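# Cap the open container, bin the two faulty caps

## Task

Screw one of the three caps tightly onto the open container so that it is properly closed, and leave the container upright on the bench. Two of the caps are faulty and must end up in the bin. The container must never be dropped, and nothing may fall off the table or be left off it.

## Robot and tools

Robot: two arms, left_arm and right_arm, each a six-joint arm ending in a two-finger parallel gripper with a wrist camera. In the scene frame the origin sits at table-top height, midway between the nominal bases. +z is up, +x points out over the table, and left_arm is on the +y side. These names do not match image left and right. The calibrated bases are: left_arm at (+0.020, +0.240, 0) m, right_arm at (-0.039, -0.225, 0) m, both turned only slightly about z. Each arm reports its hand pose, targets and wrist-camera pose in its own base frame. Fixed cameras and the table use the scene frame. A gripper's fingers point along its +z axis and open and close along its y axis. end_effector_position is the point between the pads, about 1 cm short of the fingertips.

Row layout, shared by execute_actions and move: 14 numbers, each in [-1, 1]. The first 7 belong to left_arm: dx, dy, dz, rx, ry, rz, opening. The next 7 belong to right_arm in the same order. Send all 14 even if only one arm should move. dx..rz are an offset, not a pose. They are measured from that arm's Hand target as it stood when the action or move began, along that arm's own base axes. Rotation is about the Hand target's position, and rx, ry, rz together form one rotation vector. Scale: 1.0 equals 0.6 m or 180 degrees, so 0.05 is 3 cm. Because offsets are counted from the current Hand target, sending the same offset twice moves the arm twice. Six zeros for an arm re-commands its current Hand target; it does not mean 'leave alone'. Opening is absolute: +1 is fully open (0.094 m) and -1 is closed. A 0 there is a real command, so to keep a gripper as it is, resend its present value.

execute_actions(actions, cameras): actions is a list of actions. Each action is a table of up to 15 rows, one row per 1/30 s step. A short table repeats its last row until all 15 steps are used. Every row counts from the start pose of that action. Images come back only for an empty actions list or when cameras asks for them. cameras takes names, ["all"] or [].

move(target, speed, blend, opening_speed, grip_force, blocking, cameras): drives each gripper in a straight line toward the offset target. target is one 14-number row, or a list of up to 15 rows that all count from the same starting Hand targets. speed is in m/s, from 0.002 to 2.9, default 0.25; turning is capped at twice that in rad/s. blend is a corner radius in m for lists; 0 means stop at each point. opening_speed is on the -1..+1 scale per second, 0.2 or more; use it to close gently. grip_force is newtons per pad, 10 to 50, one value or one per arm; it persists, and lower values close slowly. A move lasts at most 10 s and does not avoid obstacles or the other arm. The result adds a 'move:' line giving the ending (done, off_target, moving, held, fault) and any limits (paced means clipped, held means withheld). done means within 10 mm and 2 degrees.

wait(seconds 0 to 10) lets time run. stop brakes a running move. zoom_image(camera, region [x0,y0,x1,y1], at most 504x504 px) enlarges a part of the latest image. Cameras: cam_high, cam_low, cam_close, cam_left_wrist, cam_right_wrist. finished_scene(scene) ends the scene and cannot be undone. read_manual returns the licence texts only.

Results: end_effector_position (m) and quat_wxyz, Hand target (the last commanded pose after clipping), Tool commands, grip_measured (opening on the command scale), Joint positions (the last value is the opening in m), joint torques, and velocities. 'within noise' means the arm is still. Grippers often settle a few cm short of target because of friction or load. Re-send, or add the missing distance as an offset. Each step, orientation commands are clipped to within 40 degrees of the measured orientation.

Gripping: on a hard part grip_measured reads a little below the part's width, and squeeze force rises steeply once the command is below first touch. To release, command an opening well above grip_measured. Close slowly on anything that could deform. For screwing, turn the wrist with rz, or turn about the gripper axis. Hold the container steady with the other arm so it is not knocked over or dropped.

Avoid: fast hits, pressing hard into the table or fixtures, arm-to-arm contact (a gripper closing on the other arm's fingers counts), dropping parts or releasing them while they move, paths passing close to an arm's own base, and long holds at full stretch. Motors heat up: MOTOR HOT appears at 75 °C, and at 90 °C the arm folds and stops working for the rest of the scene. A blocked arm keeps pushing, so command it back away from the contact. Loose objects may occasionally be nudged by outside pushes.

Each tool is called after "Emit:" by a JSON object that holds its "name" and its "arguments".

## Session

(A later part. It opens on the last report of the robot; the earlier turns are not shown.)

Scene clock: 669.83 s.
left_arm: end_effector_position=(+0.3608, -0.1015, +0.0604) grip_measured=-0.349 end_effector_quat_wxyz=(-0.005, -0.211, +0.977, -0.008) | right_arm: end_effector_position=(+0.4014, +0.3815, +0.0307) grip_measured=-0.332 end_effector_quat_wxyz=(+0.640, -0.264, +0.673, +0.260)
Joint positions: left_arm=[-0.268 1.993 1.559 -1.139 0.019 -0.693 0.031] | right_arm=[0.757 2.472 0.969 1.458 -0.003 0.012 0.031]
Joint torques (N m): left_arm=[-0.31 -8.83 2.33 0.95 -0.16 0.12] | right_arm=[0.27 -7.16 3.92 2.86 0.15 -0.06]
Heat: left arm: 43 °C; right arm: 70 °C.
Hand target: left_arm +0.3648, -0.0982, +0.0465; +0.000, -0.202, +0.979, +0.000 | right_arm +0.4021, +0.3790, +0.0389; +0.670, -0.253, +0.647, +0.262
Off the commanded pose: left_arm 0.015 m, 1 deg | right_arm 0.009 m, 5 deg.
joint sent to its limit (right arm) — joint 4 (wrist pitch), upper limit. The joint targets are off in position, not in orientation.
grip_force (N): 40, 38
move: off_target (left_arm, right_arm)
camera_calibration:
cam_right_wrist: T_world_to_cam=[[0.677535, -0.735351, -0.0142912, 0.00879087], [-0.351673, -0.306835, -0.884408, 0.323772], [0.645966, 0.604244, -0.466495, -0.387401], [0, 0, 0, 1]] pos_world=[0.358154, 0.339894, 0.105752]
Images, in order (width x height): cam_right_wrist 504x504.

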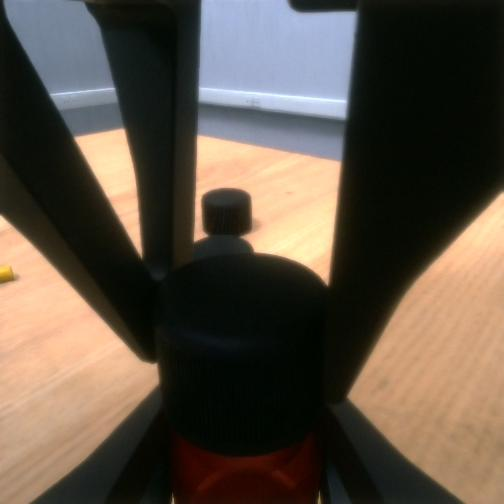

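Emit:
{"name": "move", "arguments": {"target": [[0,0,0.0383,0,0,0.1889,-0.1,0,0,0,0,0,0,-0.42],[0,0,0.033,0,0,0.1889,-0.45,0,0,0,0,0,0,-0.42],[0,0,0,0,0,0,-0.45,0,0,0,0,0,0,-0.42]], "speed": [0.5,0.3,0.4], "opening_speed": 1.2, "grip_force": [40,38], "cameras": ["cam_right_wrist"]}}

Emit:
{"name": "zoom_image", "arguments": {"camera": "cam_right_wrist", "region": [140, 240, 350, 504]}}

Emit:
{"name": "move", "arguments": {"target": [[0,0,0.0383,0,0,0.1889,-0.1,0,0,0,0,0,0,-0.42],[0,0,0.033,0,0,0.1889,-0.45,0,0,0,0,0,0,-0.42],[0,0,0,0,0,0,-0.45,0,0,0,0,0,0,-0.42]], "speed": [0.5,0.3,0.4], "opening_speed": 1.2, "grip_force": [40,38], "cameras": ["cam_right_wrist"]}}

Emit:
{"name": "zoom_image", "arguments": {"camera": "cam_right_wrist", "region": [140, 240, 350, 504]}}

Emit:
{"name": "move", "arguments": {"target": [[0,0,0.0383,0,0,0.1889,-0.1,0,0,0,0,0,0,-0.42],[0,0,0.033,0,0,0.1889,-0.45,0,0,0,0,0,0,-0.42],[0,0,0,0,0,0,-0.45,0,0,0,0,0,0,-0.42]], "speed": [0.5,0.3,0.4], "opening_speed": 1.2, "grip_force": [40,38], "cameras": ["cam_right_wrist"]}}

Emit:
{"name": "zoom_image", "arguments": {"camera": "cam_right_wrist", "region": [140, 240, 350, 504]}}

Scene clock: 675.93 s.
left_arm: end_effector_position=(+0.3612, -0.1016, +0.0602) grip_measured=-0.348 end_effector_quat_wxyz=(-0.005, -0.215, +0.976, -0.008) | right_arm: end_effector_position=(+0.4014, +0.3815, +0.0307) grip_measured=-0.332 end_effector_quat_wxyz=(+0.640, -0.264, +0.673, +0.260)
Joint positions: left_arm=[-0.268 1.994 1.56 -1.139 0.019 -0.702 0.031] | right_arm=[0.757 2.472 0.969 1.458 -0.003 0.012 0.031]
Joint torques (N m): left_arm=[-0.28 -8.95 2.26 0.96 -0.15 0.19] | right_arm=[0.39 -7.23 3.95 2.82 0.16 -0.1]
Heat: left arm: 42 °C; right arm: 70 °C.
Hand target: left_arm +0.3648, -0.0982, +0.0465; +0.000, -0.202, +0.979, +0.000 | right_arm +0.4021, +0.3790, +0.0389; +0.670, -0.253, +0.647, +0.262
Off the commanded pose: left_arm 0.015 m, 2 deg | right_arm 0.009 m, 5 deg.
joint sent to its limit (right arm) — joint 4 (wrist pitch), upper limit. The joint targets are off in position, not in orientation.
grip_force (N): 40, 38
move: off_target (left_arm, right_arm)
camera_calibration:
cam_right_wrist: T_world_to_cam=[[0.677535, -0.735351, -0.0142912, 0.00879087], [-0.351673, -0.306835, -0.884408, 0.323772], [0.645966, 0.604244, -0.466495, -0.387401], [0, 0, 0, 1]] pos_world=[0.358154, 0.339894, 0.105752]
Images, in order (width x height): cam_right_wrist 504x504.

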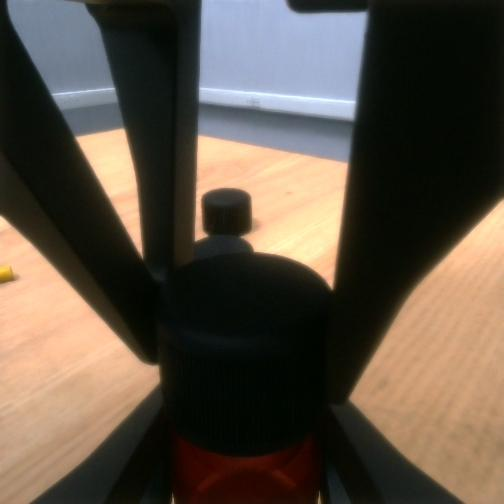

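Scaled by 1.909.

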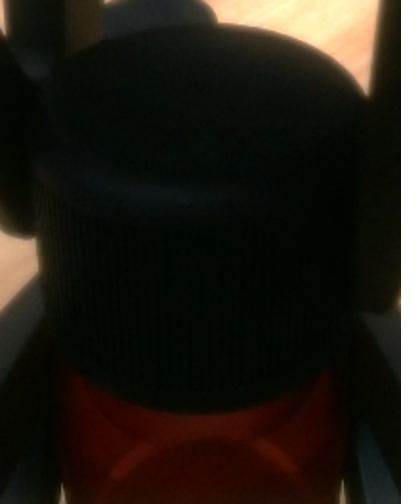

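Scene clock: 681.60 s.
left_arm: end_effector_position=(+0.3599, -0.1012, +0.0593) grip_measured=-0.349 end_effector_quat_wxyz=(-0.008, -0.213, +0.977, -0.007) | right_arm: end_effector_position=(+0.4014, +0.3815, +0.0307) grip_measured=-0.332 end_effector_quat_wxyz=(+0.640, -0.264, +0.673, +0.260)
Joint positions: left_arm=[-0.268 1.996 1.559 -1.142 0.019 -0.696 0.031] | right_arm=[0.757 2.472 0.969 1.458 -0.003 0.012 0.031]
Joint torques (N m): left_arm=[-0.29 -9.05 2.28 0.97 -0.16 0.14] | right_arm=[0.18 -7.46 3.64 2.85 0.13 -0.06]
Heat: left arm: 42 °C; right arm: 70 °C.
Hand target: left_arm +0.3648, -0.0982, +0.0465; +0.000, -0.202, +0.979, +0.000 | right_arm +0.4021, +0.3790, +0.0389; +0.670, -0.253, +0.647, +0.262
Off the commanded pose: left_arm 0.014 m, 2 deg | right_arm 0.009 m, 5 deg.
joint sent to its limit (right arm) — joint 4 (wrist pitch), upper limit. The joint targets are off in position, not in orientation.
grip_force (N): 40, 38
move: off_target (left_arm, right_arm)
camera_calibration:
cam_right_wrist: T_world_to_cam=[[0.677535, -0.735351, -0.0142912, 0.00879087], [-0.351673, -0.306835, -0.884408, 0.323772], [0.645966, 0.604244, -0.466495, -0.387401], [0, 0, 0, 1]] pos_world=[0.358154, 0.339894, 0.105752]
Images, in order (width x height): cam_right_wrist 504x504.

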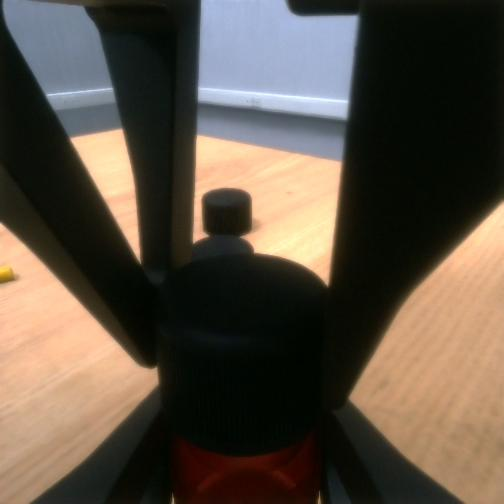

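Scaled by 1.909.

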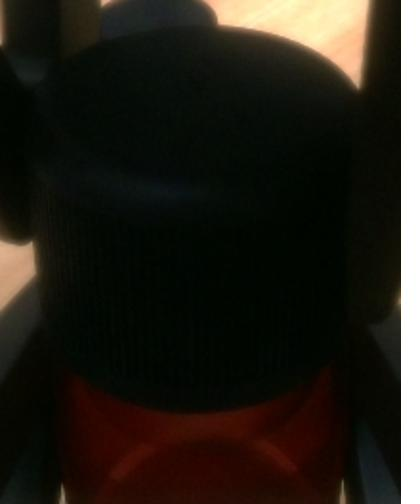

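Scene clock: 687.33 s.
left_arm: end_effector_position=(+0.3601, -0.1022, +0.0593) grip_measured=-0.348 end_effector_quat_wxyz=(-0.008, -0.223, +0.975, -0.007) | right_arm: end_effector_position=(+0.4016, +0.3814, +0.0307) grip_measured=-0.332 end_effector_quat_wxyz=(+0.641, -0.263, +0.674, +0.259)
Joint positions: left_arm=[-0.269 1.996 1.559 -1.141 0.021 -0.719 0.031] | right_arm=[0.759 2.472 0.969 1.458 0.003 0.012 0.031]
Joint torques (N m): left_arm=[-0.2 -9.07 2.32 0.96 -0.16 0.37] | right_arm=[0.24 -7.1 3.99 2.9 0.18 -0.1]
Heat: left arm: 42 °C; right arm: 70 °C.
Hand target: left_arm +0.3648, -0.0982, +0.0465; +0.000, -0.202, +0.979, +0.000 | right_arm +0.4021, +0.3790, +0.0389; +0.670, -0.253, +0.647, +0.262
Off the commanded pose: left_arm 0.014 m, 3 deg | right_arm 0.009 m, 5 deg.
joint sent to its limit (right arm) — joint 4 (wrist pitch), upper limit. The joint targets are off in position, not in orientation.
grip_force (N): 40, 38
move: off_target (left_arm, right_arm)
camera_calibration:
cam_right_wrist: T_world_to_cam=[[0.674186, -0.73843, -0.0139803, 0.0109971], [-0.35286, -0.305416, -0.884427, 0.32372], [0.648817, 0.601201, -0.466469, -0.387397], [0, 0, 0, 1]] pos_world=[0.358164, 0.339894, 0.105751]
Images, in order (width x height): cam_right_wrist 504x504.

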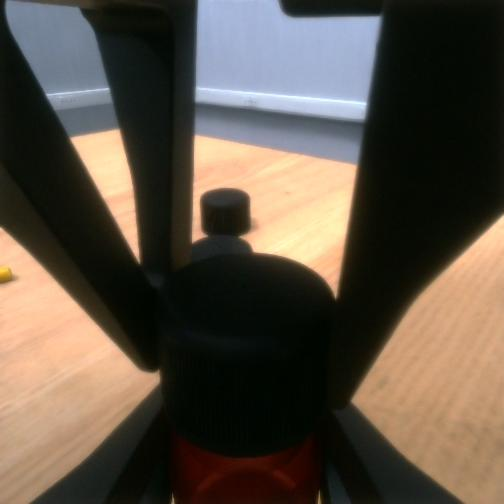

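Scaled by 1.909.

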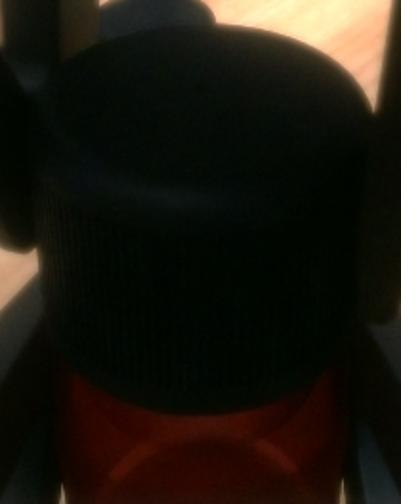

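Emit:
{"name": "move", "arguments": {"target": [[0,0,0.04,0,0,0.1889,-0.1,0,0,0,0,0,0,-0.42],[0,0,0.035,0,0,0.1889,-0.45,0,0,0,0,0,0,-0.42],[0,0,0,0,0,0,-0.45,0,0,0,0,0,0,-0.42]], "speed": [0.5,0.3,0.4], "opening_speed": 1.2, "grip_force": [40,38], "cameras": ["cam_right_wrist"]}}

Emit:
{"name": "zoom_image", "arguments": {"camera": "cam_right_wrist", "region": [140, 240, 350, 504]}}

Emit:
{"name": "move", "arguments": {"target": [[0,0,0.04,0,0,0.1889,-0.1,0,0,0,0,0,0,-0.42],[0,0,0.035,0,0,0.1889,-0.45,0,0,0,0,0,0,-0.42],[0,0,0,0,0,0,-0.45,0,0,0,0,0,0,-0.42]], "speed": [0.5,0.3,0.4], "opening_speed": 1.2, "grip_force": [40,38], "cameras": ["cam_right_wrist"]}}

Emit:
{"name": "zoom_image", "arguments": {"camera": "cam_right_wrist", "region": [140, 240, 350, 504]}}

Scene clock: 693.30 s.
left_arm: end_effector_position=(+0.3587, -0.1018, +0.0601) grip_measured=-0.348 end_effector_quat_wxyz=(-0.011, -0.211, +0.977, -0.006) | right_arm: end_effector_position=(+0.4009, +0.3822, +0.0307) grip_measured=-0.332 end_effector_quat_wxyz=(+0.640, -0.265, +0.673, +0.261)
Joint positions: left_arm=[-0.269 1.996 1.562 -1.15 0.021 -0.694 0.031] | right_arm=[0.759 2.472 0.969 1.458 -0.003 0.012 0.031]
Joint torques (N m): left_arm=[-0.21 -9.16 2.07 1.02 -0.16 0.12] | right_arm=[0.36 -7.19 3.54 2.89 0.13 -0.11]
Heat: left arm: 43 °C; right arm: 70 °C.
Hand target: left_arm +0.3648, -0.0982, +0.0465; +0.000, -0.202, +0.979, +0.000 | right_arm +0.4021, +0.3790, +0.0389; +0.670, -0.253, +0.647, +0.262
Off the commanded pose: left_arm 0.015 m, 2 deg | right_arm 0.009 m, 5 deg.
joint sent to its limit (right arm) — joint 4 (wrist pitch), upper limit. The joint targets are off in position, not in orientation.
grip_force (N): 40, 38
move: off_target (left_arm, right_arm); target 2's new opening was sent with left_arm's hand 0.011 m and 2 deg from that target
camera_calibration:
cam_right_wrist: T_world_to_cam=[[0.678678, -0.734298, -0.0142273, 0.00872586], [-0.351147, -0.307413, -0.884417, 0.323758], [0.645052, 0.60523, -0.466481, -0.387389], [0, 0, 0, 1]] pos_world=[0.357651, 0.340394, 0.105752]
Images, in order (width x height): cam_right_wrist 504x504.

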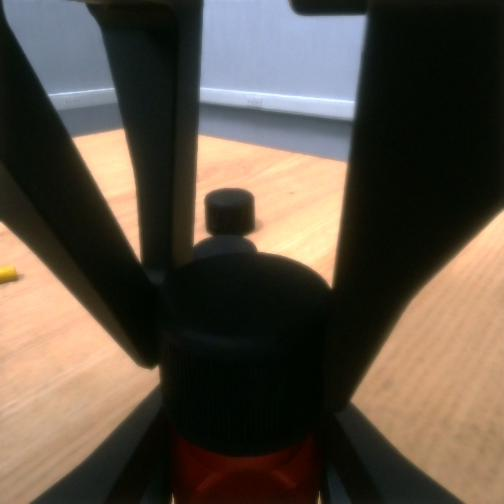

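Scaled by 1.909.

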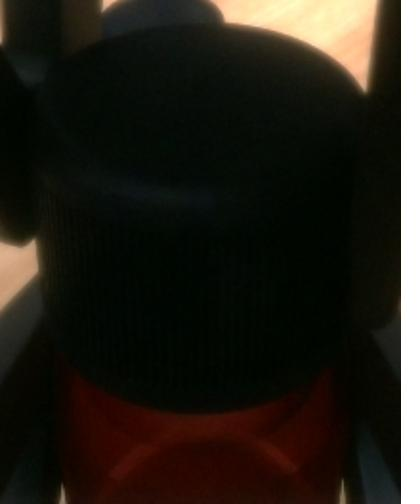

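Scene clock: 699.17 s.
left_arm: end_effector_position=(+0.3586, -0.1018, +0.0596) grip_measured=-0.348 end_effector_quat_wxyz=(-0.011, -0.210, +0.978, -0.006) | right_arm: end_effector_position=(+0.4009, +0.3822, +0.0307) grip_measured=-0.332 end_effector_quat_wxyz=(+0.640, -0.265, +0.673, +0.261)
Joint positions: left_arm=[-0.269 1.997 1.562 -1.15 0.021 -0.693 0.031] | right_arm=[0.759 2.472 0.969 1.458 -0.003 0.012 0.031]
Joint torques (N m): left_arm=[-0.2 -9.24 2.13 1.04 -0.16 0.13] | right_arm=[0.12 -7.08 4.03 2.85 0.17 -0.09]
Heat: left arm: 43 °C; right arm: 70 °C.
Hand target: left_arm +0.3648, -0.0982, +0.0465; +0.000, -0.202, +0.979, +0.000 | right_arm +0.4021, +0.3790, +0.0389; +0.670, -0.253, +0.647, +0.262
Off the commanded pose: left_arm 0.015 m, 2 deg | right_arm 0.009 m, 5 deg.
joint sent to its limit (right arm) — joint 4 (wrist pitch), upper limit. The joint targets are off in position, not in orientation.
grip_force (N): 40, 38
move: off_target (left_arm, right_arm); target 2's new opening was sent with left_arm's hand 0.011 m and 2 deg from that target
camera_calibration:
cam_right_wrist: T_world_to_cam=[[0.678678, -0.734298, -0.0142273, 0.00872586], [-0.351147, -0.307413, -0.884417, 0.323758], [0.645052, 0.60523, -0.466481, -0.387389], [0, 0, 0, 1]] pos_world=[0.357651, 0.340394, 0.105752]
Images, in order (width x height): cam_right_wrist 504x504.

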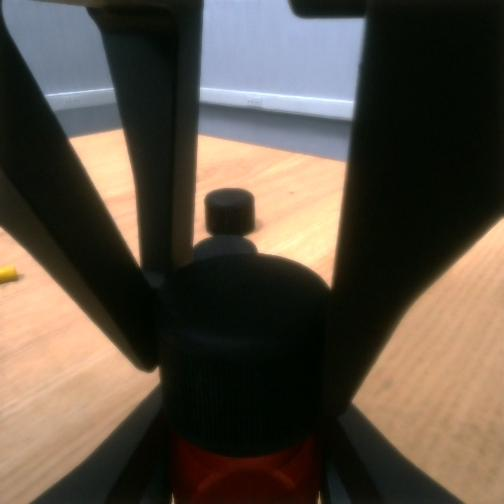

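Scaled by 1.909.

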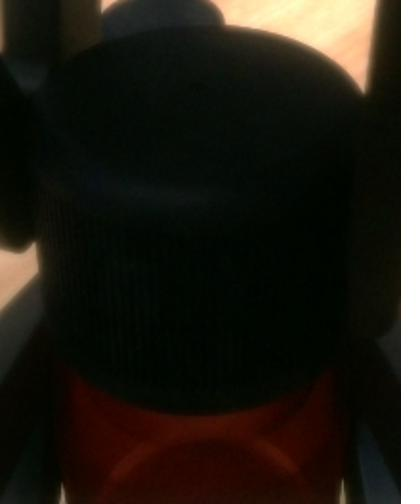

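Emit:
{"name": "move", "arguments": {"target": [[0,0,0.04,0,0,0.1889,-0.1,0,0,0,0,0,0,-0.42],[0,0,0.036,0,0,0.1889,-0.45,0,0,0,0,0,0,-0.42],[0,0,-0.012,0,0,0,-0.45,0,0,0,0,0,0,-0.42]], "speed": [0.5,0.3,0.4], "opening_speed": 1.2, "grip_force": [40,38], "cameras": ["cam_right_wrist"]}}

Emit:
{"name": "zoom_image", "arguments": {"camera": "cam_right_wrist", "region": [140, 240, 350, 504]}}

Scene clock: 705.50 s.
left_arm: end_effector_position=(+0.3580, -0.1016, +0.0589) grip_measured=-0.348 end_effector_quat_wxyz=(-0.009, -0.212, +0.977, -0.007) | right_arm: end_effector_position=(+0.4009, +0.3822, +0.0307) grip_measured=-0.332 end_effector_quat_wxyz=(+0.640, -0.265, +0.673, +0.261)
Joint positions: left_arm=[-0.269 1.989 1.548 -1.138 0.021 -0.696 0.031] | right_arm=[0.759 2.472 0.969 1.458 -0.003 0.012 0.031]
Joint torques (N m): left_arm=[-0.2 -8.18 1.55 1.15 -0.16 0.15] | right_arm=[0.25 -7.08 3.84 2.81 0.11 -0.09]
Heat: left arm: 44 °C; right arm: 70 °C.
Hand target: left_arm +0.3648, -0.0982, +0.0393; +0.000, -0.202, +0.979, +0.000 | right_arm +0.4021, +0.3790, +0.0389; +0.670, -0.253, +0.647, +0.262
Off the commanded pose: left_arm 0.021 m, 2 deg | right_arm 0.009 m, 5 deg.
joint sent to its limit (right arm) — joint 4 (wrist pitch), upper limit. The joint targets are off in position, not in orientation.
grip_force (N): 40, 38
move: off_target (left_arm, right_arm); target 2's new opening was sent with left_arm's hand 0.011 m and 2 deg from that target
camera_calibration:
cam_right_wrist: T_world_to_cam=[[0.678678, -0.734298, -0.0142273, 0.00872586], [-0.351147, -0.307413, -0.884417, 0.323758], [0.645052, 0.60523, -0.466481, -0.387389], [0, 0, 0, 1]] pos_world=[0.357651, 0.340394, 0.105752]
Images, in order (width x height): cam_right_wrist 504x504.

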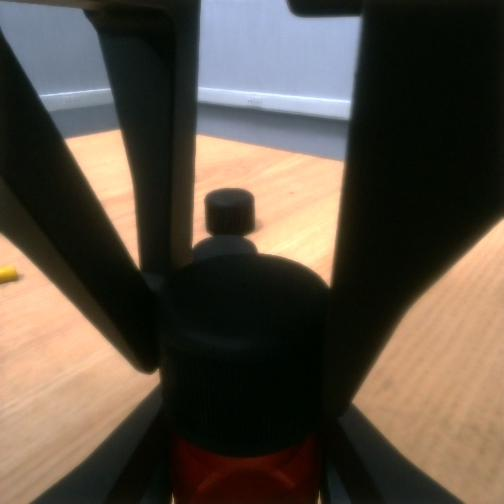

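Scaled by 1.909.

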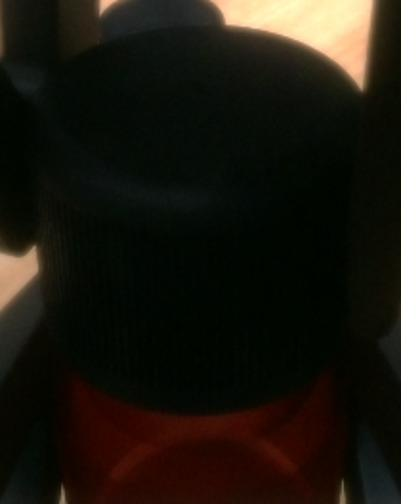

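Emit:
{"name": "move", "arguments": {"target": [[0,0,0.052,0,0,0.1889,-0.1,0,0,0,0,0,0,-0.42],[0,0,0.049,0,0,0.1889,-0.45,0,0,0,0,0,0,-0.42],[0,0,0,0,0,0,-0.45,0,0,0,0,0,0,-0.42]], "speed": [0.5,0.3,0.4], "opening_speed": 1.2, "grip_force": [40,38], "cameras": ["cam_right_wrist"]}}

Emit:
{"name": "zoom_image", "arguments": {"camera": "cam_right_wrist", "region": [140, 240, 350, 504]}}

Emit:
{"name": "move", "arguments": {"target": [[0,0,0.052,0,0,0.1889,-0.1,0,0,0,0,0,0,-0.42],[0,0,0.049,0,0,0.1889,-0.45,0,0,0,0,0,0,-0.42],[0,0,0,0,0,0,-0.45,0,0,0,0,0,0,-0.42]], "speed": [0.5,0.3,0.4], "opening_speed": 1.2, "grip_force": [40,38], "cameras": ["cam_right_wrist","cam_close"]}}

Emit:
{"name": "zoom_image", "arguments": {"camera": "cam_right_wrist", "region": [140, 240, 350, 504]}}

Emit:
{"name": "zoom_image", "arguments": {"camera": "cam_close", "region": [350, 320, 420, 380]}}

Scene clock: 712.27 s.
left_arm: end_effector_position=(+0.3591, -0.1013, +0.0598) grip_measured=-0.349 end_effector_quat_wxyz=(-0.006, -0.212, +0.977, -0.007) | right_arm: end_effector_position=(+0.4009, +0.3822, +0.0307) grip_measured=-0.332 end_effector_quat_wxyz=(+0.640, -0.265, +0.673, +0.261)
Joint positions: left_arm=[-0.269 1.988 1.55 -1.136 0.018 -0.696 0.031] | right_arm=[0.759 2.472 0.969 1.458 -0.003 0.012 0.031]
Joint torques (N m): left_arm=[-0.24 -8.03 1.54 1.15 -0.15 0.16] | right_arm=[0.34 -7.12 4.03 2.83 0.11 -0.1]
Heat: left arm: 43 °C; right arm: 70 °C.
Hand target: left_arm +0.3648, -0.0982, +0.0393; +0.000, -0.202, +0.979, +0.000 | right_arm +0.4021, +0.3790, +0.0389; +0.670, -0.253, +0.647, +0.262
Off the commanded pose: left_arm 0.021 m, 2 deg | right_arm 0.009 m, 5 deg.
joint sent to its limit (right arm) — joint 4 (wrist pitch), upper limit. The joint targets are off in position, not in orientation.
grip_force (N): 40, 38
move: off_target (left_arm, right_arm); target 2's new opening was sent with left_arm's hand 0.011 m and 2 deg from that target
camera_calibration:
cam_right_wrist: T_world_to_cam=[[0.678678, -0.734298, -0.0142273, 0.00872586], [-0.351147, -0.307413, -0.884417, 0.323758], [0.645052, 0.60523, -0.466481, -0.387389], [0, 0, 0, 1]] pos_world=[0.357651, 0.340394, 0.105752]
Images, in order (width x height): cam_right_wrist 504x504.

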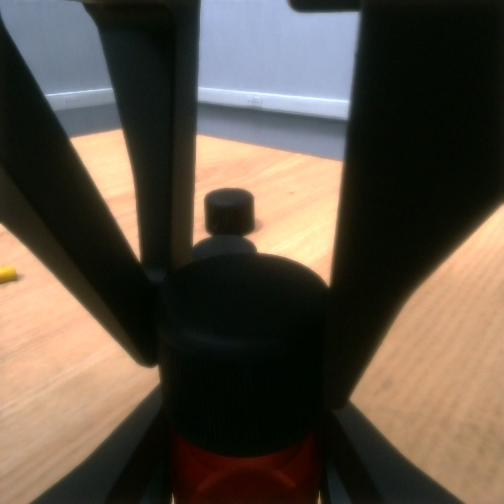

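Scaled by 1.909.

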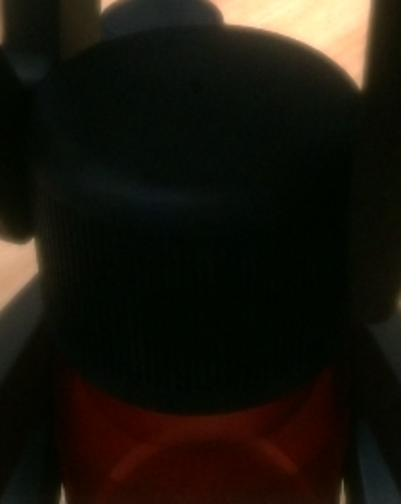

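Scene clock: 717.93 s.
left_arm: end_effector_position=(+0.3597, -0.1006, +0.0598) grip_measured=-0.349 end_effector_quat_wxyz=(-0.005, -0.213, +0.977, -0.007) | right_arm: end_effector_position=(+0.4009, +0.3822, +0.0307) grip_measured=-0.332 end_effector_quat_wxyz=(+0.640, -0.265, +0.673, +0.261)
Joint positions: left_arm=[-0.268 1.988 1.55 -1.135 0.016 -0.697 0.031] | right_arm=[0.759 2.472 0.969 1.458 -0.003 0.012 0.031]
Joint torques (N m): left_arm=[-0.25 -8.08 1.51 1.15 -0.12 0.17] | right_arm=[0.29 -7.2 3.78 2.85 0.14 -0.1]
Heat: left arm: 43 °C; right arm: 70 °C.
Hand target: left_arm +0.3648, -0.0982, +0.0393; +0.000, -0.202, +0.979, +0.000 | right_arm +0.4021, +0.3790, +0.0389; +0.670, -0.253, +0.647, +0.262
Off the commanded pose: left_arm 0.021 m, 2 deg | right_arm 0.009 m, 5 deg.
joint sent to its limit (right arm) — joint 4 (wrist pitch), upper limit. The joint targets are off in position, not in orientation.
grip_force (N): 40, 38
move: off_target (left_arm, right_arm)
camera_calibration:
cam_right_wrist: T_world_to_cam=[[0.678678, -0.734298, -0.0142273, 0.00872586], [-0.351147, -0.307413, -0.884417, 0.323758], [0.645052, 0.60523, -0.466481, -0.387389], [0, 0, 0, 1]] pos_world=[0.357651, 0.340394, 0.105752]
Images, in order (width x height): cam_close 504x504, cam_right_wrist 504x504.

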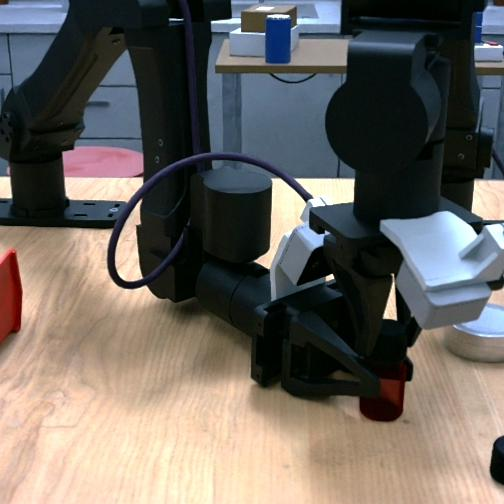

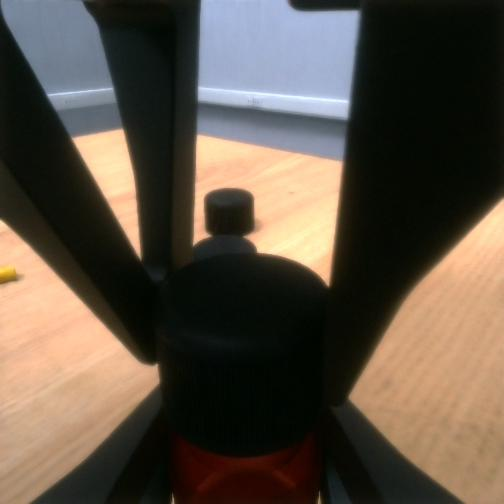

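Scaled by 1.909.

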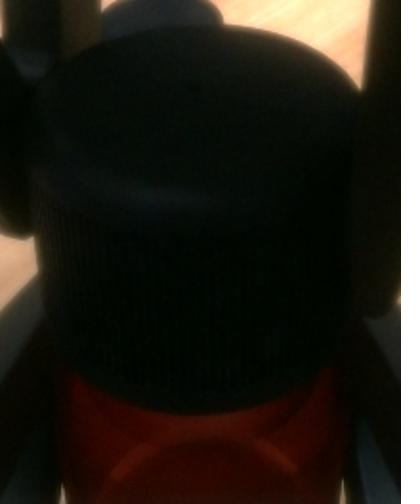

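Scaled by 7.200.

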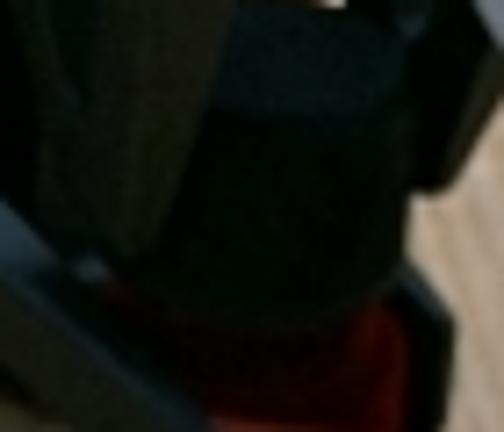

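Emit:
{"name": "move", "arguments": {"target": [[0,0,0.0417,0,0,0,-0.45,0,0,0,0,0,0,-0.42]], "speed": 0.05, "cameras": ["cam_right_wrist"]}}

Scene clock: 719.33 s.
left_arm: end_effector_position=(+0.3594, -0.1011, +0.0611) grip_measured=-0.349 end_effector_quat_wxyz=(-0.005, -0.208, +0.978, -0.007) | right_arm: end_effector_position=(+0.4009, +0.3822, +0.0307) grip_measured=-0.332 end_effector_quat_wxyz=(+0.640, -0.265, +0.673, +0.261)
Joint positions: left_arm=[-0.269 1.986 1.553 -1.139 0.016 -0.688 0.031] | right_arm=[0.759 2.472 0.969 1.458 -0.003 0.012 0.031]
Joint torques (N m): left_arm=[-0.28 -9.47 6.46 0.4 -0.13 0.11] | right_arm=[0.31 -7.17 3.75 2.86 0.1 -0.12]
Heat: left arm: 43 °C; right arm: 71 °C.
Hand target: left_arm +0.3648, -0.0982, +0.0643; +0.000, -0.202, +0.979, +0.000 | right_arm +0.4021, +0.3790, +0.0389; +0.670, -0.253, +0.647, +0.262
Off the commanded pose: left_arm 0.007 m, 1 deg | right_arm 0.009 m, 5 deg.
joint sent to its limit (right arm) — joint 4 (wrist pitch), upper limit. The joint targets are off in position, not in orientation.
grip_force (N): 40, 38
move: off_target (right_arm)
camera_calibration:
cam_right_wrist: T_world_to_cam=[[0.678678, -0.734298, -0.0142273, 0.00872586], [-0.351147, -0.307413, -0.884417, 0.323758], [0.645052, 0.60523, -0.466481, -0.387389], [0, 0, 0, 1]] pos_world=[0.357651, 0.340394, 0.105752]
Images, in order (width x height): cam_right_wrist 504x504.

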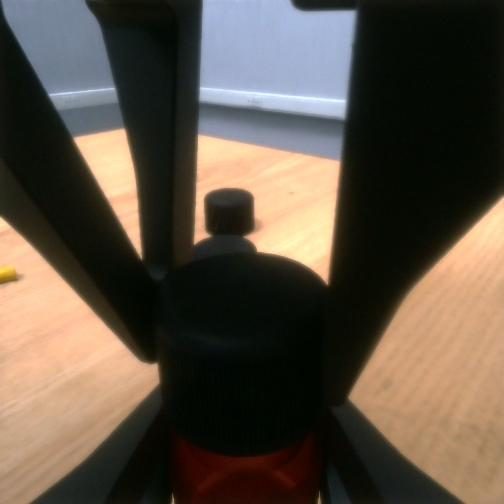

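Emit:
{"name": "move", "arguments": {"target": [[0,0,0.015,0,0,0,-0.45,0,0,0,0,0,0,-0.42]], "speed": 0.05, "cameras": ["cam_right_wrist","cam_close"]}}

Scene clock: 720.43 s.
left_arm: end_effector_position=(+0.3593, -0.1005, +0.0659) grip_measured=-0.349 end_effector_quat_wxyz=(-0.007, -0.208, +0.978, -0.005) | right_arm: end_effector_position=(+0.4009, +0.3822, +0.0307) grip_measured=-0.332 end_effector_quat_wxyz=(+0.640, -0.265, +0.673, +0.261)
Joint positions: left_arm=[-0.268 1.988 1.574 -1.165 0.016 -0.687 0.031] | right_arm=[0.759 2.472 0.969 1.458 -0.003 0.012 0.031]
Joint torques (N m): left_arm=[-0.24 -9.92 6.91 0.34 -0.12 0.06] | right_arm=[0.43 -7.05 3.96 2.83 0.16 -0.11]
Heat: left arm: 43 °C; right arm: 71 °C.
Hand target: left_arm +0.3648, -0.0982, +0.0733; +0.000, -0.202, +0.979, +0.000 | right_arm +0.4021, +0.3790, +0.0389; +0.670, -0.253, +0.647, +0.262
Off the commanded pose: left_arm 0.010 m, 1 deg | right_arm 0.009 m, 5 deg.
joint sent to its limit (right arm) — joint 4 (wrist pitch), upper limit. The joint targets are off in position, not in orientation.
grip_force (N): 40, 38
move: off_target (right_arm)
camera_calibration:
cam_right_wrist: T_world_to_cam=[[0.678678, -0.734298, -0.0142273, 0.00872586], [-0.351147, -0.307413, -0.884417, 0.323758], [0.645052, 0.60523, -0.466481, -0.387389], [0, 0, 0, 1]] pos_world=[0.357651, 0.340394, 0.105752]
Images, in order (width x height): cam_close 504x504, cam_right_wrist 504x504.

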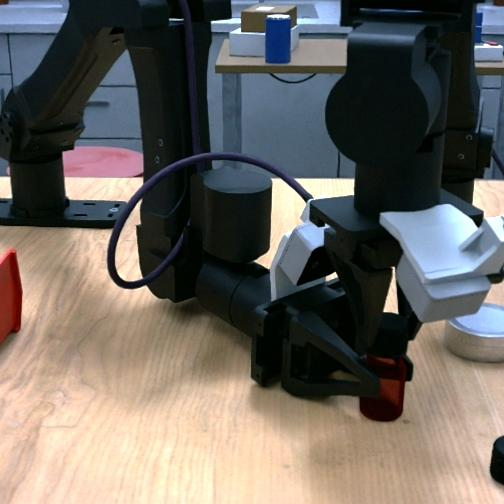

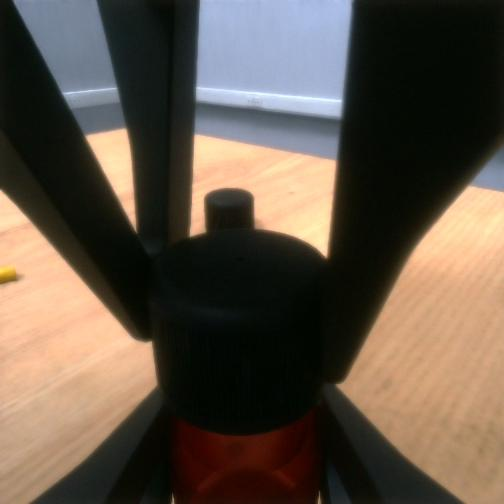

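Emit:
{"name": "move", "arguments": {"target": [[0,0,0.07,0,0,0,-0.45,0,0,0,0,0,0,-0.42],[-0.033,0.19,0.06,0,0,0,-0.45,0,0,0,0,0,0,-0.42],[0.001,0.215,0.01,0,0,0,-0.45,0,0,0,0,0,0,-0.42],[0.001,0.215,-0.08,0,0,0,-0.45,0,0,0,0,0,0,-0.42]], "speed": [0.15,0.25,0.15,0.1], "blend": [0.01,0.02,0.01,0], "cameras": ["cam_left_wrist","cam_close"]}}

Scene clock: 723.97 s.
left_arm: end_effector_position=(+0.3625, +0.0240, +0.0315) grip_measured=-0.349 end_effector_quat_wxyz=(-0.005, -0.204, +0.979, -0.006) | right_arm: end_effector_position=(+0.4009, +0.3822, +0.0307) grip_measured=-0.332 end_effector_quat_wxyz=(+0.640, -0.265, +0.673, +0.261)
Joint positions: left_arm=[0.07 1.983 1.427 -1.023 0.013 -0.34 0.031] | right_arm=[0.759 2.472 0.969 1.458 -0.003 0.012 0.031]
Joint torques (N m): left_arm=[0.7 -9.13 3.38 0.77 -0.1 0.08] | right_arm=[0.43 -7.12 3.9 2.8 0.12 -0.08]
Heat: left arm: 43 °C; right arm: 71 °C.
Hand target: left_arm +0.3654, +0.0308, +0.0253; +0.000, -0.202, +0.979, +0.000 | right_arm +0.4021, +0.3790, +0.0389; +0.670, -0.253, +0.647, +0.262
Off the commanded pose: left_arm 0.010 m, 1 deg | right_arm 0.009 m, 5 deg.
joint sent to its limit (right arm) — joint 4 (wrist pitch), upper limit. The joint targets are off in position, not in orientation.
grip_force (N): 40, 38
move: off_target (right_arm); blend cut to 0.0196 m at target 2
camera_calibration:
cam_left_wrist: T_world_to_cam=[[0.410194, -0.911983, 0.00531152, -0.126848], [-0.818604, -0.365614, 0.442961, 0.327448], [-0.402031, -0.186048, -0.896525, 0.262639], [0, 0, 0, 1]] pos_world=[0.425671, 0.0528991, 0.0910899]
Images, in order (width x height): cam_close 504x504, cam_left_wrist 504x504.

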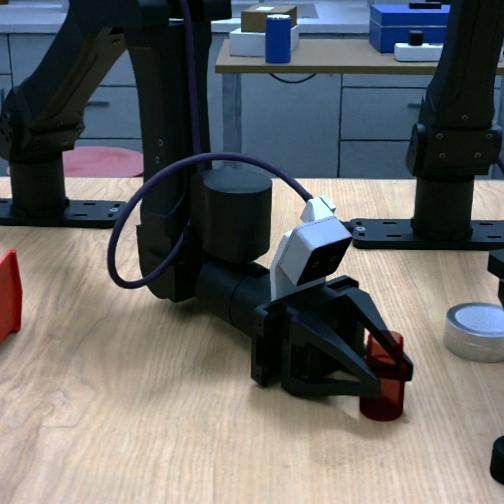

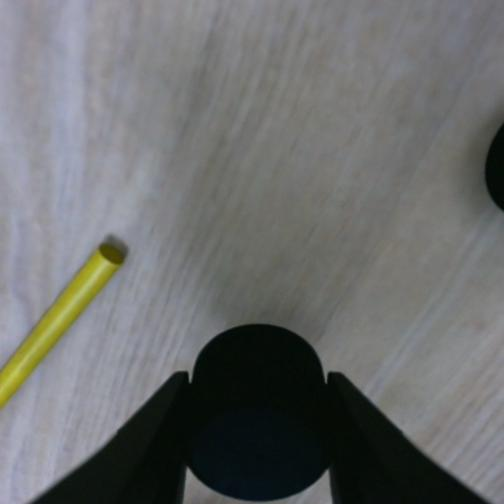

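Emit:
{"name": "move", "arguments": {"target": [[0,0,-0.03,0,0,0,-0.45,0,0,0,0,0,0,-0.42]], "speed": 0.06}}

Emit:
{"name": "move", "arguments": {"target": [[0,0,-0.006,0,0,0,-0.45,0,0,0,0,0,0,-0.42]], "speed": 0.03}}

Scene clock: 725.20 s.
left_arm: end_effector_position=(+0.3633, +0.0235, +0.0149) grip_measured=-0.349 end_effector_quat_wxyz=(-0.004, -0.203, +0.979, -0.006) | right_arm: end_effector_position=(+0.4009, +0.3822, +0.0307) grip_measured=-0.332 end_effector_quat_wxyz=(+0.640, -0.265, +0.673, +0.261)
Joint positions: left_arm=[0.068 2.005 1.388 -0.96 0.013 -0.34 0.031] | right_arm=[0.759 2.472 0.969 1.458 -0.003 0.012 0.031]
Joint torques (N m): left_arm=[0.66 -9.03 3.26 0.8 -0.11 0.08] | right_arm=[0.29 -7.42 4 2.88 0.13 -0.12]
Heat: left arm: 43 °C; right arm: 71 °C.
Hand target: left_arm +0.3654, +0.0308, +0.0073; +0.000, -0.202, +0.979, +0.000 | right_arm +0.4021, +0.3790, +0.0389; +0.670, -0.253, +0.647, +0.262
Off the commanded pose: left_arm 0.011 m, 1 deg | right_arm 0.009 m, 5 deg.
joint sent to its limit (right arm) — joint 4 (wrist pitch), upper limit. The joint targets are off in position, not in orientation.
grip_force (N): 40, 38
move: off_target (left_arm, right_arm)

Scene clock: 726.40 s.
left_arm: end_effector_position=(+0.3647, +0.0236, +0.0135) grip_measured=-0.349 end_effector_quat_wxyz=(+0.000, -0.203, +0.979, -0.007) | right_arm: end_effector_position=(+0.4009, +0.3822, +0.0307) grip_measured=-0.332 end_effector_quat_wxyz=(+0.640, -0.265, +0.673, +0.261)
Joint positions: left_arm=[0.068 2.005 1.382 -0.946 0.013 -0.34 0.031] | right_arm=[0.759 2.472 0.969 1.458 -0.003 0.012 0.031]
Joint torques (N m): left_arm=[0.65 -8.62 3.15 0.8 -0.1 0.08] | right_arm=[0.42 -7.16 3.74 2.83 0.14 -0.13]
Heat: left arm: 43 °C; right arm: 71 °C.
Hand target: left_arm +0.3654, +0.0308, +0.0037; +0.000, -0.202, +0.979, +0.000 | right_arm +0.4021, +0.3790, +0.0389; +0.670, -0.253, +0.647, +0.262
Off the commanded pose: left_arm 0.012 m, 1 deg | right_arm 0.009 m, 5 deg.
joint sent to its limit (right arm) — joint 4 (wrist pitch), upper limit. The joint targets are off in position, not in orientation.
grip_force (N): 40, 38
move: off_target (left_arm, right_arm)

Emit:
{"name": "move", "arguments": {"target": [[0,0,-0.004,0,0,0,-0.45,0,0,0,0,0,0,-0.42]], "speed": 0.03}}

Emit:
{"name": "move", "arguments": {"target": [[0,0,0,0,0,0,-0.1,0,0,0,0,0,0,-0.42]], "speed": 0.05, "opening_speed": 0.6, "cameras": ["cam_left_wrist"]}}

Scene clock: 727.50 s.
left_arm: end_effector_position=(+0.3648, +0.0236, +0.0128) grip_measured=-0.349 end_effector_quat_wxyz=(+0.001, -0.203, +0.979, -0.007) | right_arm: end_effector_position=(+0.4009, +0.3822, +0.0307) grip_measured=-0.332 end_effector_quat_wxyz=(+0.640, -0.265, +0.673, +0.261)
Joint positions: left_arm=[0.068 2.005 1.379 -0.941 0.013 -0.34 0.031] | right_arm=[0.759 2.472 0.969 1.458 -0.003 0.012 0.031]
Joint torques (N m): left_arm=[0.65 -8.39 2.93 0.83 -0.11 0.07] | right_arm=[0.31 -7.17 4 2.88 0.12 -0.09]
Heat: left arm: 43 °C; right arm: 71 °C.
Hand target: left_arm +0.3654, +0.0308, +0.0013; +0.000, -0.202, +0.979, +0.000 | right_arm +0.4021, +0.3790, +0.0389; +0.670, -0.253, +0.647, +0.262
Off the commanded pose: left_arm 0.014 m, 1 deg | right_arm 0.009 m, 5 deg.
joint sent to its limit (right arm) — joint 4 (wrist pitch), upper limit. The joint targets are off in position, not in orientation.
grip_force (N): 40, 38
move: off_target (left_arm, right_arm)

Scene clock: 728.60 s.
left_arm: end_effector_position=(+0.3649, +0.0236, +0.0107) grip_measured=-0.103 end_effector_quat_wxyz=(+0.000, -0.203, +0.979, -0.007) | right_arm: end_effector_position=(+0.4009, +0.3822, +0.0307) grip_measured=-0.332 end_effector_quat_wxyz=(+0.640, -0.265, +0.673, +0.261)
Joint positions: left_arm=[0.068 2.011 1.379 -0.938 0.013 -0.34 0.042] | right_arm=[0.759 2.472 0.969 1.458 -0.003 0.012 0.031]
Joint torques (N m): left_arm=[0.65 -8.9 2.99 0.8 -0.11 0.07] | right_arm=[0.38 -7.15 3.84 2.87 0.13 -0.03]
Heat: left arm: 43 °C; right arm: 71 °C.
Hand target: left_arm +0.3654, +0.0308, +0.0013; +0.000, -0.202, +0.979, +0.000 | right_arm +0.4021, +0.3790, +0.0389; +0.670, -0.253, +0.647, +0.262
Off the commanded pose: left_arm 0.012 m, 1 deg | right_arm 0.009 m, 5 deg.
joint sent to its limit (right arm) — joint 4 (wrist pitch), upper limit. The joint targets are off in position, not in orientation.
grip_force (N): 40, 38
move: off_target (left_arm, right_arm)
camera_calibration:
cam_left_wrist: T_world_to_cam=[[0.408714, -0.912623, 0.00849971, -0.127546], [-0.823214, -0.36462, 0.435168, 0.340277], [-0.394045, -0.184857, -0.900309, 0.241991], [0, 0, 0, 1]] pos_world=[0.427606, 0.0524043, 0.0708735]
Images, in order (width x height): cam_left_wrist 504x504.

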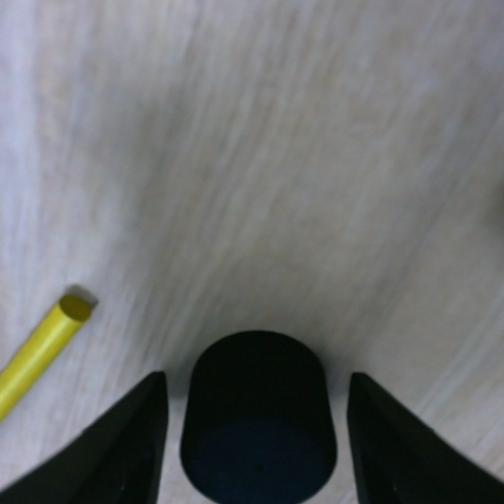

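Emit:
{"name": "move", "arguments": {"target": [[0,0,0.1312,0,0,0,0.1,0,0,0,0,0,0,-0.42],[0.066,-0.0713,0.1312,0,0,0.1889,0.1,0,0,0,0,0,0,-0.42],[0.1168,-0.0788,0.0978,0,0,0.1889,0.1,0,0,0,0,0,0,-0.42]], "speed": [0.15,0.25,0.15], "blend": [0.01,0.01,0], "cameras": ["cam_left_wrist"]}}

Scene clock: 731.87 s.
left_arm: end_effector_position=(+0.4315, -0.0182, +0.0573) grip_measured=+0.097 end_effector_quat_wxyz=(-0.004, -0.473, +0.881, -0.005) | right_arm: end_effector_position=(+0.4009, +0.3822, +0.0307) grip_measured=-0.332 end_effector_quat_wxyz=(+0.640, -0.265, +0.673, +0.261)
Joint positions: left_arm=[-0.039 2.226 1.905 -1.251 0.013 -1.024 0.052] | right_arm=[0.759 2.472 0.969 1.458 -0.003 0.012 0.031]
Joint torques (N m): left_arm=[-0.62 -11.43 6.95 0.38 -0.11 -0.15] | right_arm=[0.36 -7.08 3.81 2.85 0.12 -0.09]
Heat: left arm: 43 °C; right arm: 71 °C.
Hand target: left_arm +0.4355, -0.0165, +0.0600; +0.000, -0.480, +0.877, +0.000 | right_arm +0.4021, +0.3790, +0.0389; +0.670, -0.253, +0.647, +0.262
Off the commanded pose: left_arm 0.005 m, 1 deg | right_arm 0.009 m, 5 deg.
joint sent to its limit (right arm) — joint 4 (wrist pitch), upper limit. The joint targets are off in position, not in orientation.
grip_force (N): 40, 38
move: off_target (right_arm)
camera_calibration:
cam_left_wrist: T_world_to_cam=[[0.840279, -0.54215, 0.00198911, -0.372362], [-0.487015, -0.753203, 0.442155, 0.207004], [-0.238216, -0.372502, -0.896936, 0.231649], [0, 0, 0, 1]] pos_world=[0.468885, 0.0403299, 0.116987]
Images, in order (width x height): cam_left_wrist 504x504.

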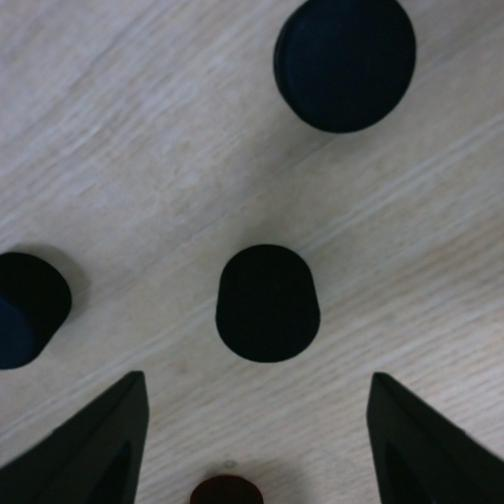

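Emit:
{"name": "move", "arguments": {"target": [[0.0,-0.0067,-0.05,0,0,0,0.1,0,0,0,0,0,0,-0.42]], "speed": 0.12, "cameras": ["cam_left_wrist"]}}

Scene clock: 733.30 s.
left_arm: end_effector_position=(+0.4334, -0.0223, +0.0409) grip_measured=+0.097 end_effector_quat_wxyz=(-0.001, -0.473, +0.881, -0.007) | right_arm: end_effector_position=(+0.4009, +0.3822, +0.0307) grip_measured=-0.332 end_effector_quat_wxyz=(+0.640, -0.265, +0.673, +0.261)
Joint positions: left_arm=[-0.048 2.236 1.858 -1.187 0.013 -1.033 0.052] | right_arm=[0.759 2.472 0.969 1.458 -0.003 0.012 0.031]
Joint torques (N m): left_arm=[-0.59 -11.06 3.51 0.76 -0.11 -0.13] | right_arm=[0.35 -7.15 3.93 2.89 0.12 -0.11]
Heat: left arm: 43 °C; right arm: 71 °C.
Hand target: left_arm +0.4355, -0.0205, +0.0300; +0.000, -0.480, +0.877, +0.000 | right_arm +0.4021, +0.3790, +0.0389; +0.670, -0.253, +0.647, +0.262
Off the commanded pose: left_arm 0.011 m, 1 deg | right_arm 0.009 m, 5 deg.
joint sent to its limit (right arm) — joint 4 (wrist pitch), upper limit. The joint targets are off in position, not in orientation.
grip_force (N): 40, 38
move: off_target (left_arm, right_arm)
camera_calibration:
cam_left_wrist: T_world_to_cam=[[0.840288, -0.542093, 0.00719477, -0.376448], [-0.489603, -0.75309, 0.439482, 0.213353], [-0.232822, -0.372814, -0.898222, 0.213576], [0, 0, 0, 1]] pos_world=[0.470508, 0.0362286, 0.100783]
Images, in order (width x height): cam_left_wrist 504x504.

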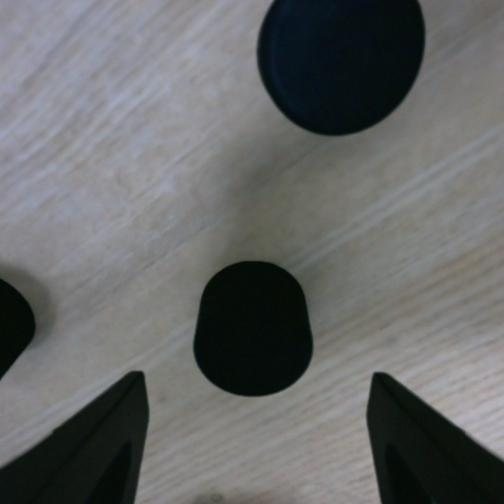

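Emit:
{"name": "move", "arguments": {"target": [[0.0,0.004,-0.0407,0,0,0,0.1,0,0,0,0,0,0,-0.42]], "speed": 0.1, "cameras": ["cam_left_wrist"]}}

Scene clock: 734.80 s.
left_arm: end_effector_position=(+0.4340, -0.0223, +0.0164) grip_measured=+0.097 end_effector_quat_wxyz=(-0.001, -0.473, +0.881, -0.007) | right_arm: end_effector_position=(+0.4009, +0.3822, +0.0307) grip_measured=-0.332 end_effector_quat_wxyz=(+0.640, -0.265, +0.673, +0.261)
Joint positions: left_arm=[-0.048 2.258 1.795 -1.102 0.013 -1.033 0.052] | right_arm=[0.759 2.472 0.969 1.458 -0.003 0.012 0.031]
Joint torques (N m): left_arm=[-0.14 -11.17 3.47 0.76 -0.11 -0.09] | right_arm=[0.4 -7.2 3.74 2.85 0.11 -0.03]
Heat: left arm: 43 °C; right arm: 71 °C.
Hand target: left_arm +0.4355, -0.0181, +0.0056; +0.000, -0.480, +0.877, +0.000 | right_arm +0.4021, +0.3790, +0.0389; +0.670, -0.253, +0.647, +0.262
Off the commanded pose: left_arm 0.012 m, 1 deg | right_arm 0.009 m, 5 deg.
joint sent to its limit (right arm) — joint 4 (wrist pitch), upper limit. The joint targets are off in position, not in orientation.
grip_force (N): 40, 38
move: off_target (left_arm, right_arm)
camera_calibration:
cam_left_wrist: T_world_to_cam=[[0.840288, -0.542093, 0.00719477, -0.376776], [-0.489603, -0.75309, 0.439482, 0.224414], [-0.232822, -0.372814, -0.898222, 0.19171], [0, 0, 0, 1]] pos_world=[0.471108, 0.0362286, 0.0762826]
Images, in order (width x height): cam_left_wrist 504x504.

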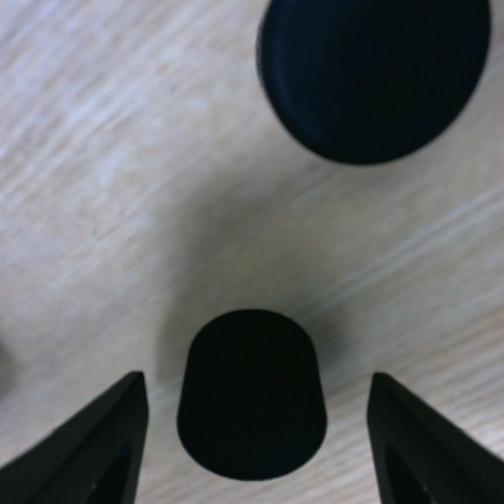

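Emit:
{"name": "move", "arguments": {"target": [[0.0015,0.006,0,0,0,0,0.1,0,0,0,0,0,0,-0.42]], "speed": 0.08}}

Scene clock: 735.90 s.
left_arm: end_effector_position=(+0.4340, -0.0223, +0.0164) grip_measured=+0.097 end_effector_quat_wxyz=(-0.001, -0.473, +0.881, -0.007) | right_arm: end_effector_position=(+0.4009, +0.3822, +0.0307) grip_measured=-0.332 end_effector_quat_wxyz=(+0.640, -0.265, +0.673, +0.261)
Joint positions: left_arm=[-0.048 2.258 1.795 -1.102 0.013 -1.033 0.052] | right_arm=[0.759 2.472 0.969 1.458 -0.003 0.012 0.031]
Joint torques (N m): left_arm=[0.58 -10.92 3.85 0.74 -0.11 -0.01] | right_arm=[0.38 -7.21 3.82 2.86 0.11 -0.04]
Heat: left arm: 43 °C; right arm: 71 °C.
Hand target: left_arm +0.4364, -0.0145, +0.0056; +0.000, -0.480, +0.877, +0.000 | right_arm +0.4021, +0.3790, +0.0389; +0.670, -0.253, +0.647, +0.262
Off the commanded pose: left_arm 0.014 m, 1 deg | right_arm 0.009 m, 5 deg.
joint sent to its limit (right arm) — joint 4 (wrist pitch), upper limit. The joint targets are off in position, not in orientation.
grip_force (N): 40, 38
move: off_target (left_arm, right_arm)

Emit:
{"name": "move", "arguments": {"target": [[0.0,0.0035,0,0,0,0,0.1,0,0,0,0,0,0,-0.42]], "speed": 0.08}}

Emit:
{"name": "move", "arguments": {"target": [[0,0,0,0,0,0,-0.45,0,0,0,0,0,0,-0.42]], "speed": 0.08, "opening_speed": 0.5, "cameras": ["cam_left_wrist"]}}

Scene clock: 736.97 s.
left_arm: end_effector_position=(+0.4342, -0.0197, +0.0164) grip_measured=+0.097 end_effector_quat_wxyz=(-0.001, -0.476, +0.880, -0.007) | right_arm: end_effector_position=(+0.4009, +0.3822, +0.0307) grip_measured=-0.332 end_effector_quat_wxyz=(+0.640, -0.265, +0.673, +0.261)
Joint positions: left_arm=[-0.042 2.258 1.795 -1.102 0.013 -1.033 0.052] | right_arm=[0.759 2.472 0.969 1.458 -0.003 0.012 0.031]
Joint torques (N m): left_arm=[0.76 -10.99 3.79 0.74 -0.1 0.03] | right_arm=[0.54 -7.21 3.79 2.87 0.14 -0.07]
Heat: left arm: 43 °C; right arm: 71 °C.
Hand target: left_arm +0.4364, -0.0124, +0.0056; +0.000, -0.480, +0.877, +0.000 | right_arm +0.4021, +0.3790, +0.0389; +0.670, -0.253, +0.647, +0.262
Off the commanded pose: left_arm 0.013 m, 1 deg | right_arm 0.009 m, 5 deg.
joint sent to its limit (right arm) — joint 4 (wrist pitch), upper limit. The joint targets are off in position, not in orientation.
grip_force (N): 40, 38
move: off_target (left_arm, right_arm)

Scene clock: 738.57 s.
left_arm: end_effector_position=(+0.4341, -0.0203, +0.0164) grip_measured=-0.352 end_effector_quat_wxyz=(-0.001, -0.475, +0.880, -0.007) | right_arm: end_effector_position=(+0.4009, +0.3822, +0.0307) grip_measured=-0.332 end_effector_quat_wxyz=(+0.640, -0.265, +0.673, +0.261)
Joint positions: left_arm=[-0.044 2.258 1.795 -1.102 0.013 -1.033 0.03] | right_arm=[0.759 2.472 0.969 1.458 -0.003 0.012 0.031]
Joint torques (N m): left_arm=[0.66 -10.96 3.82 0.75 -0.1 0.03] | right_arm=[0.24 -7.35 3.75 2.89 0.16 -0.11]
Heat: left arm: 43 °C; right arm: 71 °C.
Hand target: left_arm +0.4364, -0.0124, +0.0056; +0.000, -0.480, +0.877, +0.000 | right_arm +0.4021, +0.3790, +0.0389; +0.670, -0.253, +0.647, +0.262
Off the commanded pose: left_arm 0.014 m, 1 deg | right_arm 0.009 m, 5 deg.
joint sent to its limit (right arm) — joint 4 (wrist pitch), upper limit. The joint targets are off in position, not in orientation.
grip_force (N): 40, 38
move: off_target (left_arm, right_arm)
camera_calibration:
cam_left_wrist: T_world_to_cam=[[0.84276, -0.538242, 0.00720651, -0.376738], [-0.486155, -0.75532, 0.439483, 0.224436], [-0.231105, -0.373882, -0.898222, 0.191716], [0, 0, 0, 1]] pos_world=[0.470917, 0.0384245, 0.0762826]
Images, in order (width x height): cam_left_wrist 504x504.

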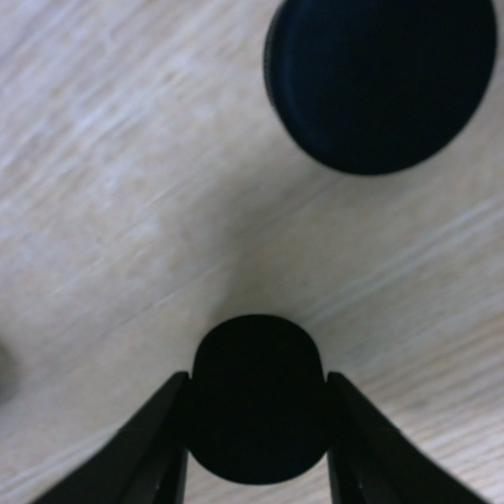

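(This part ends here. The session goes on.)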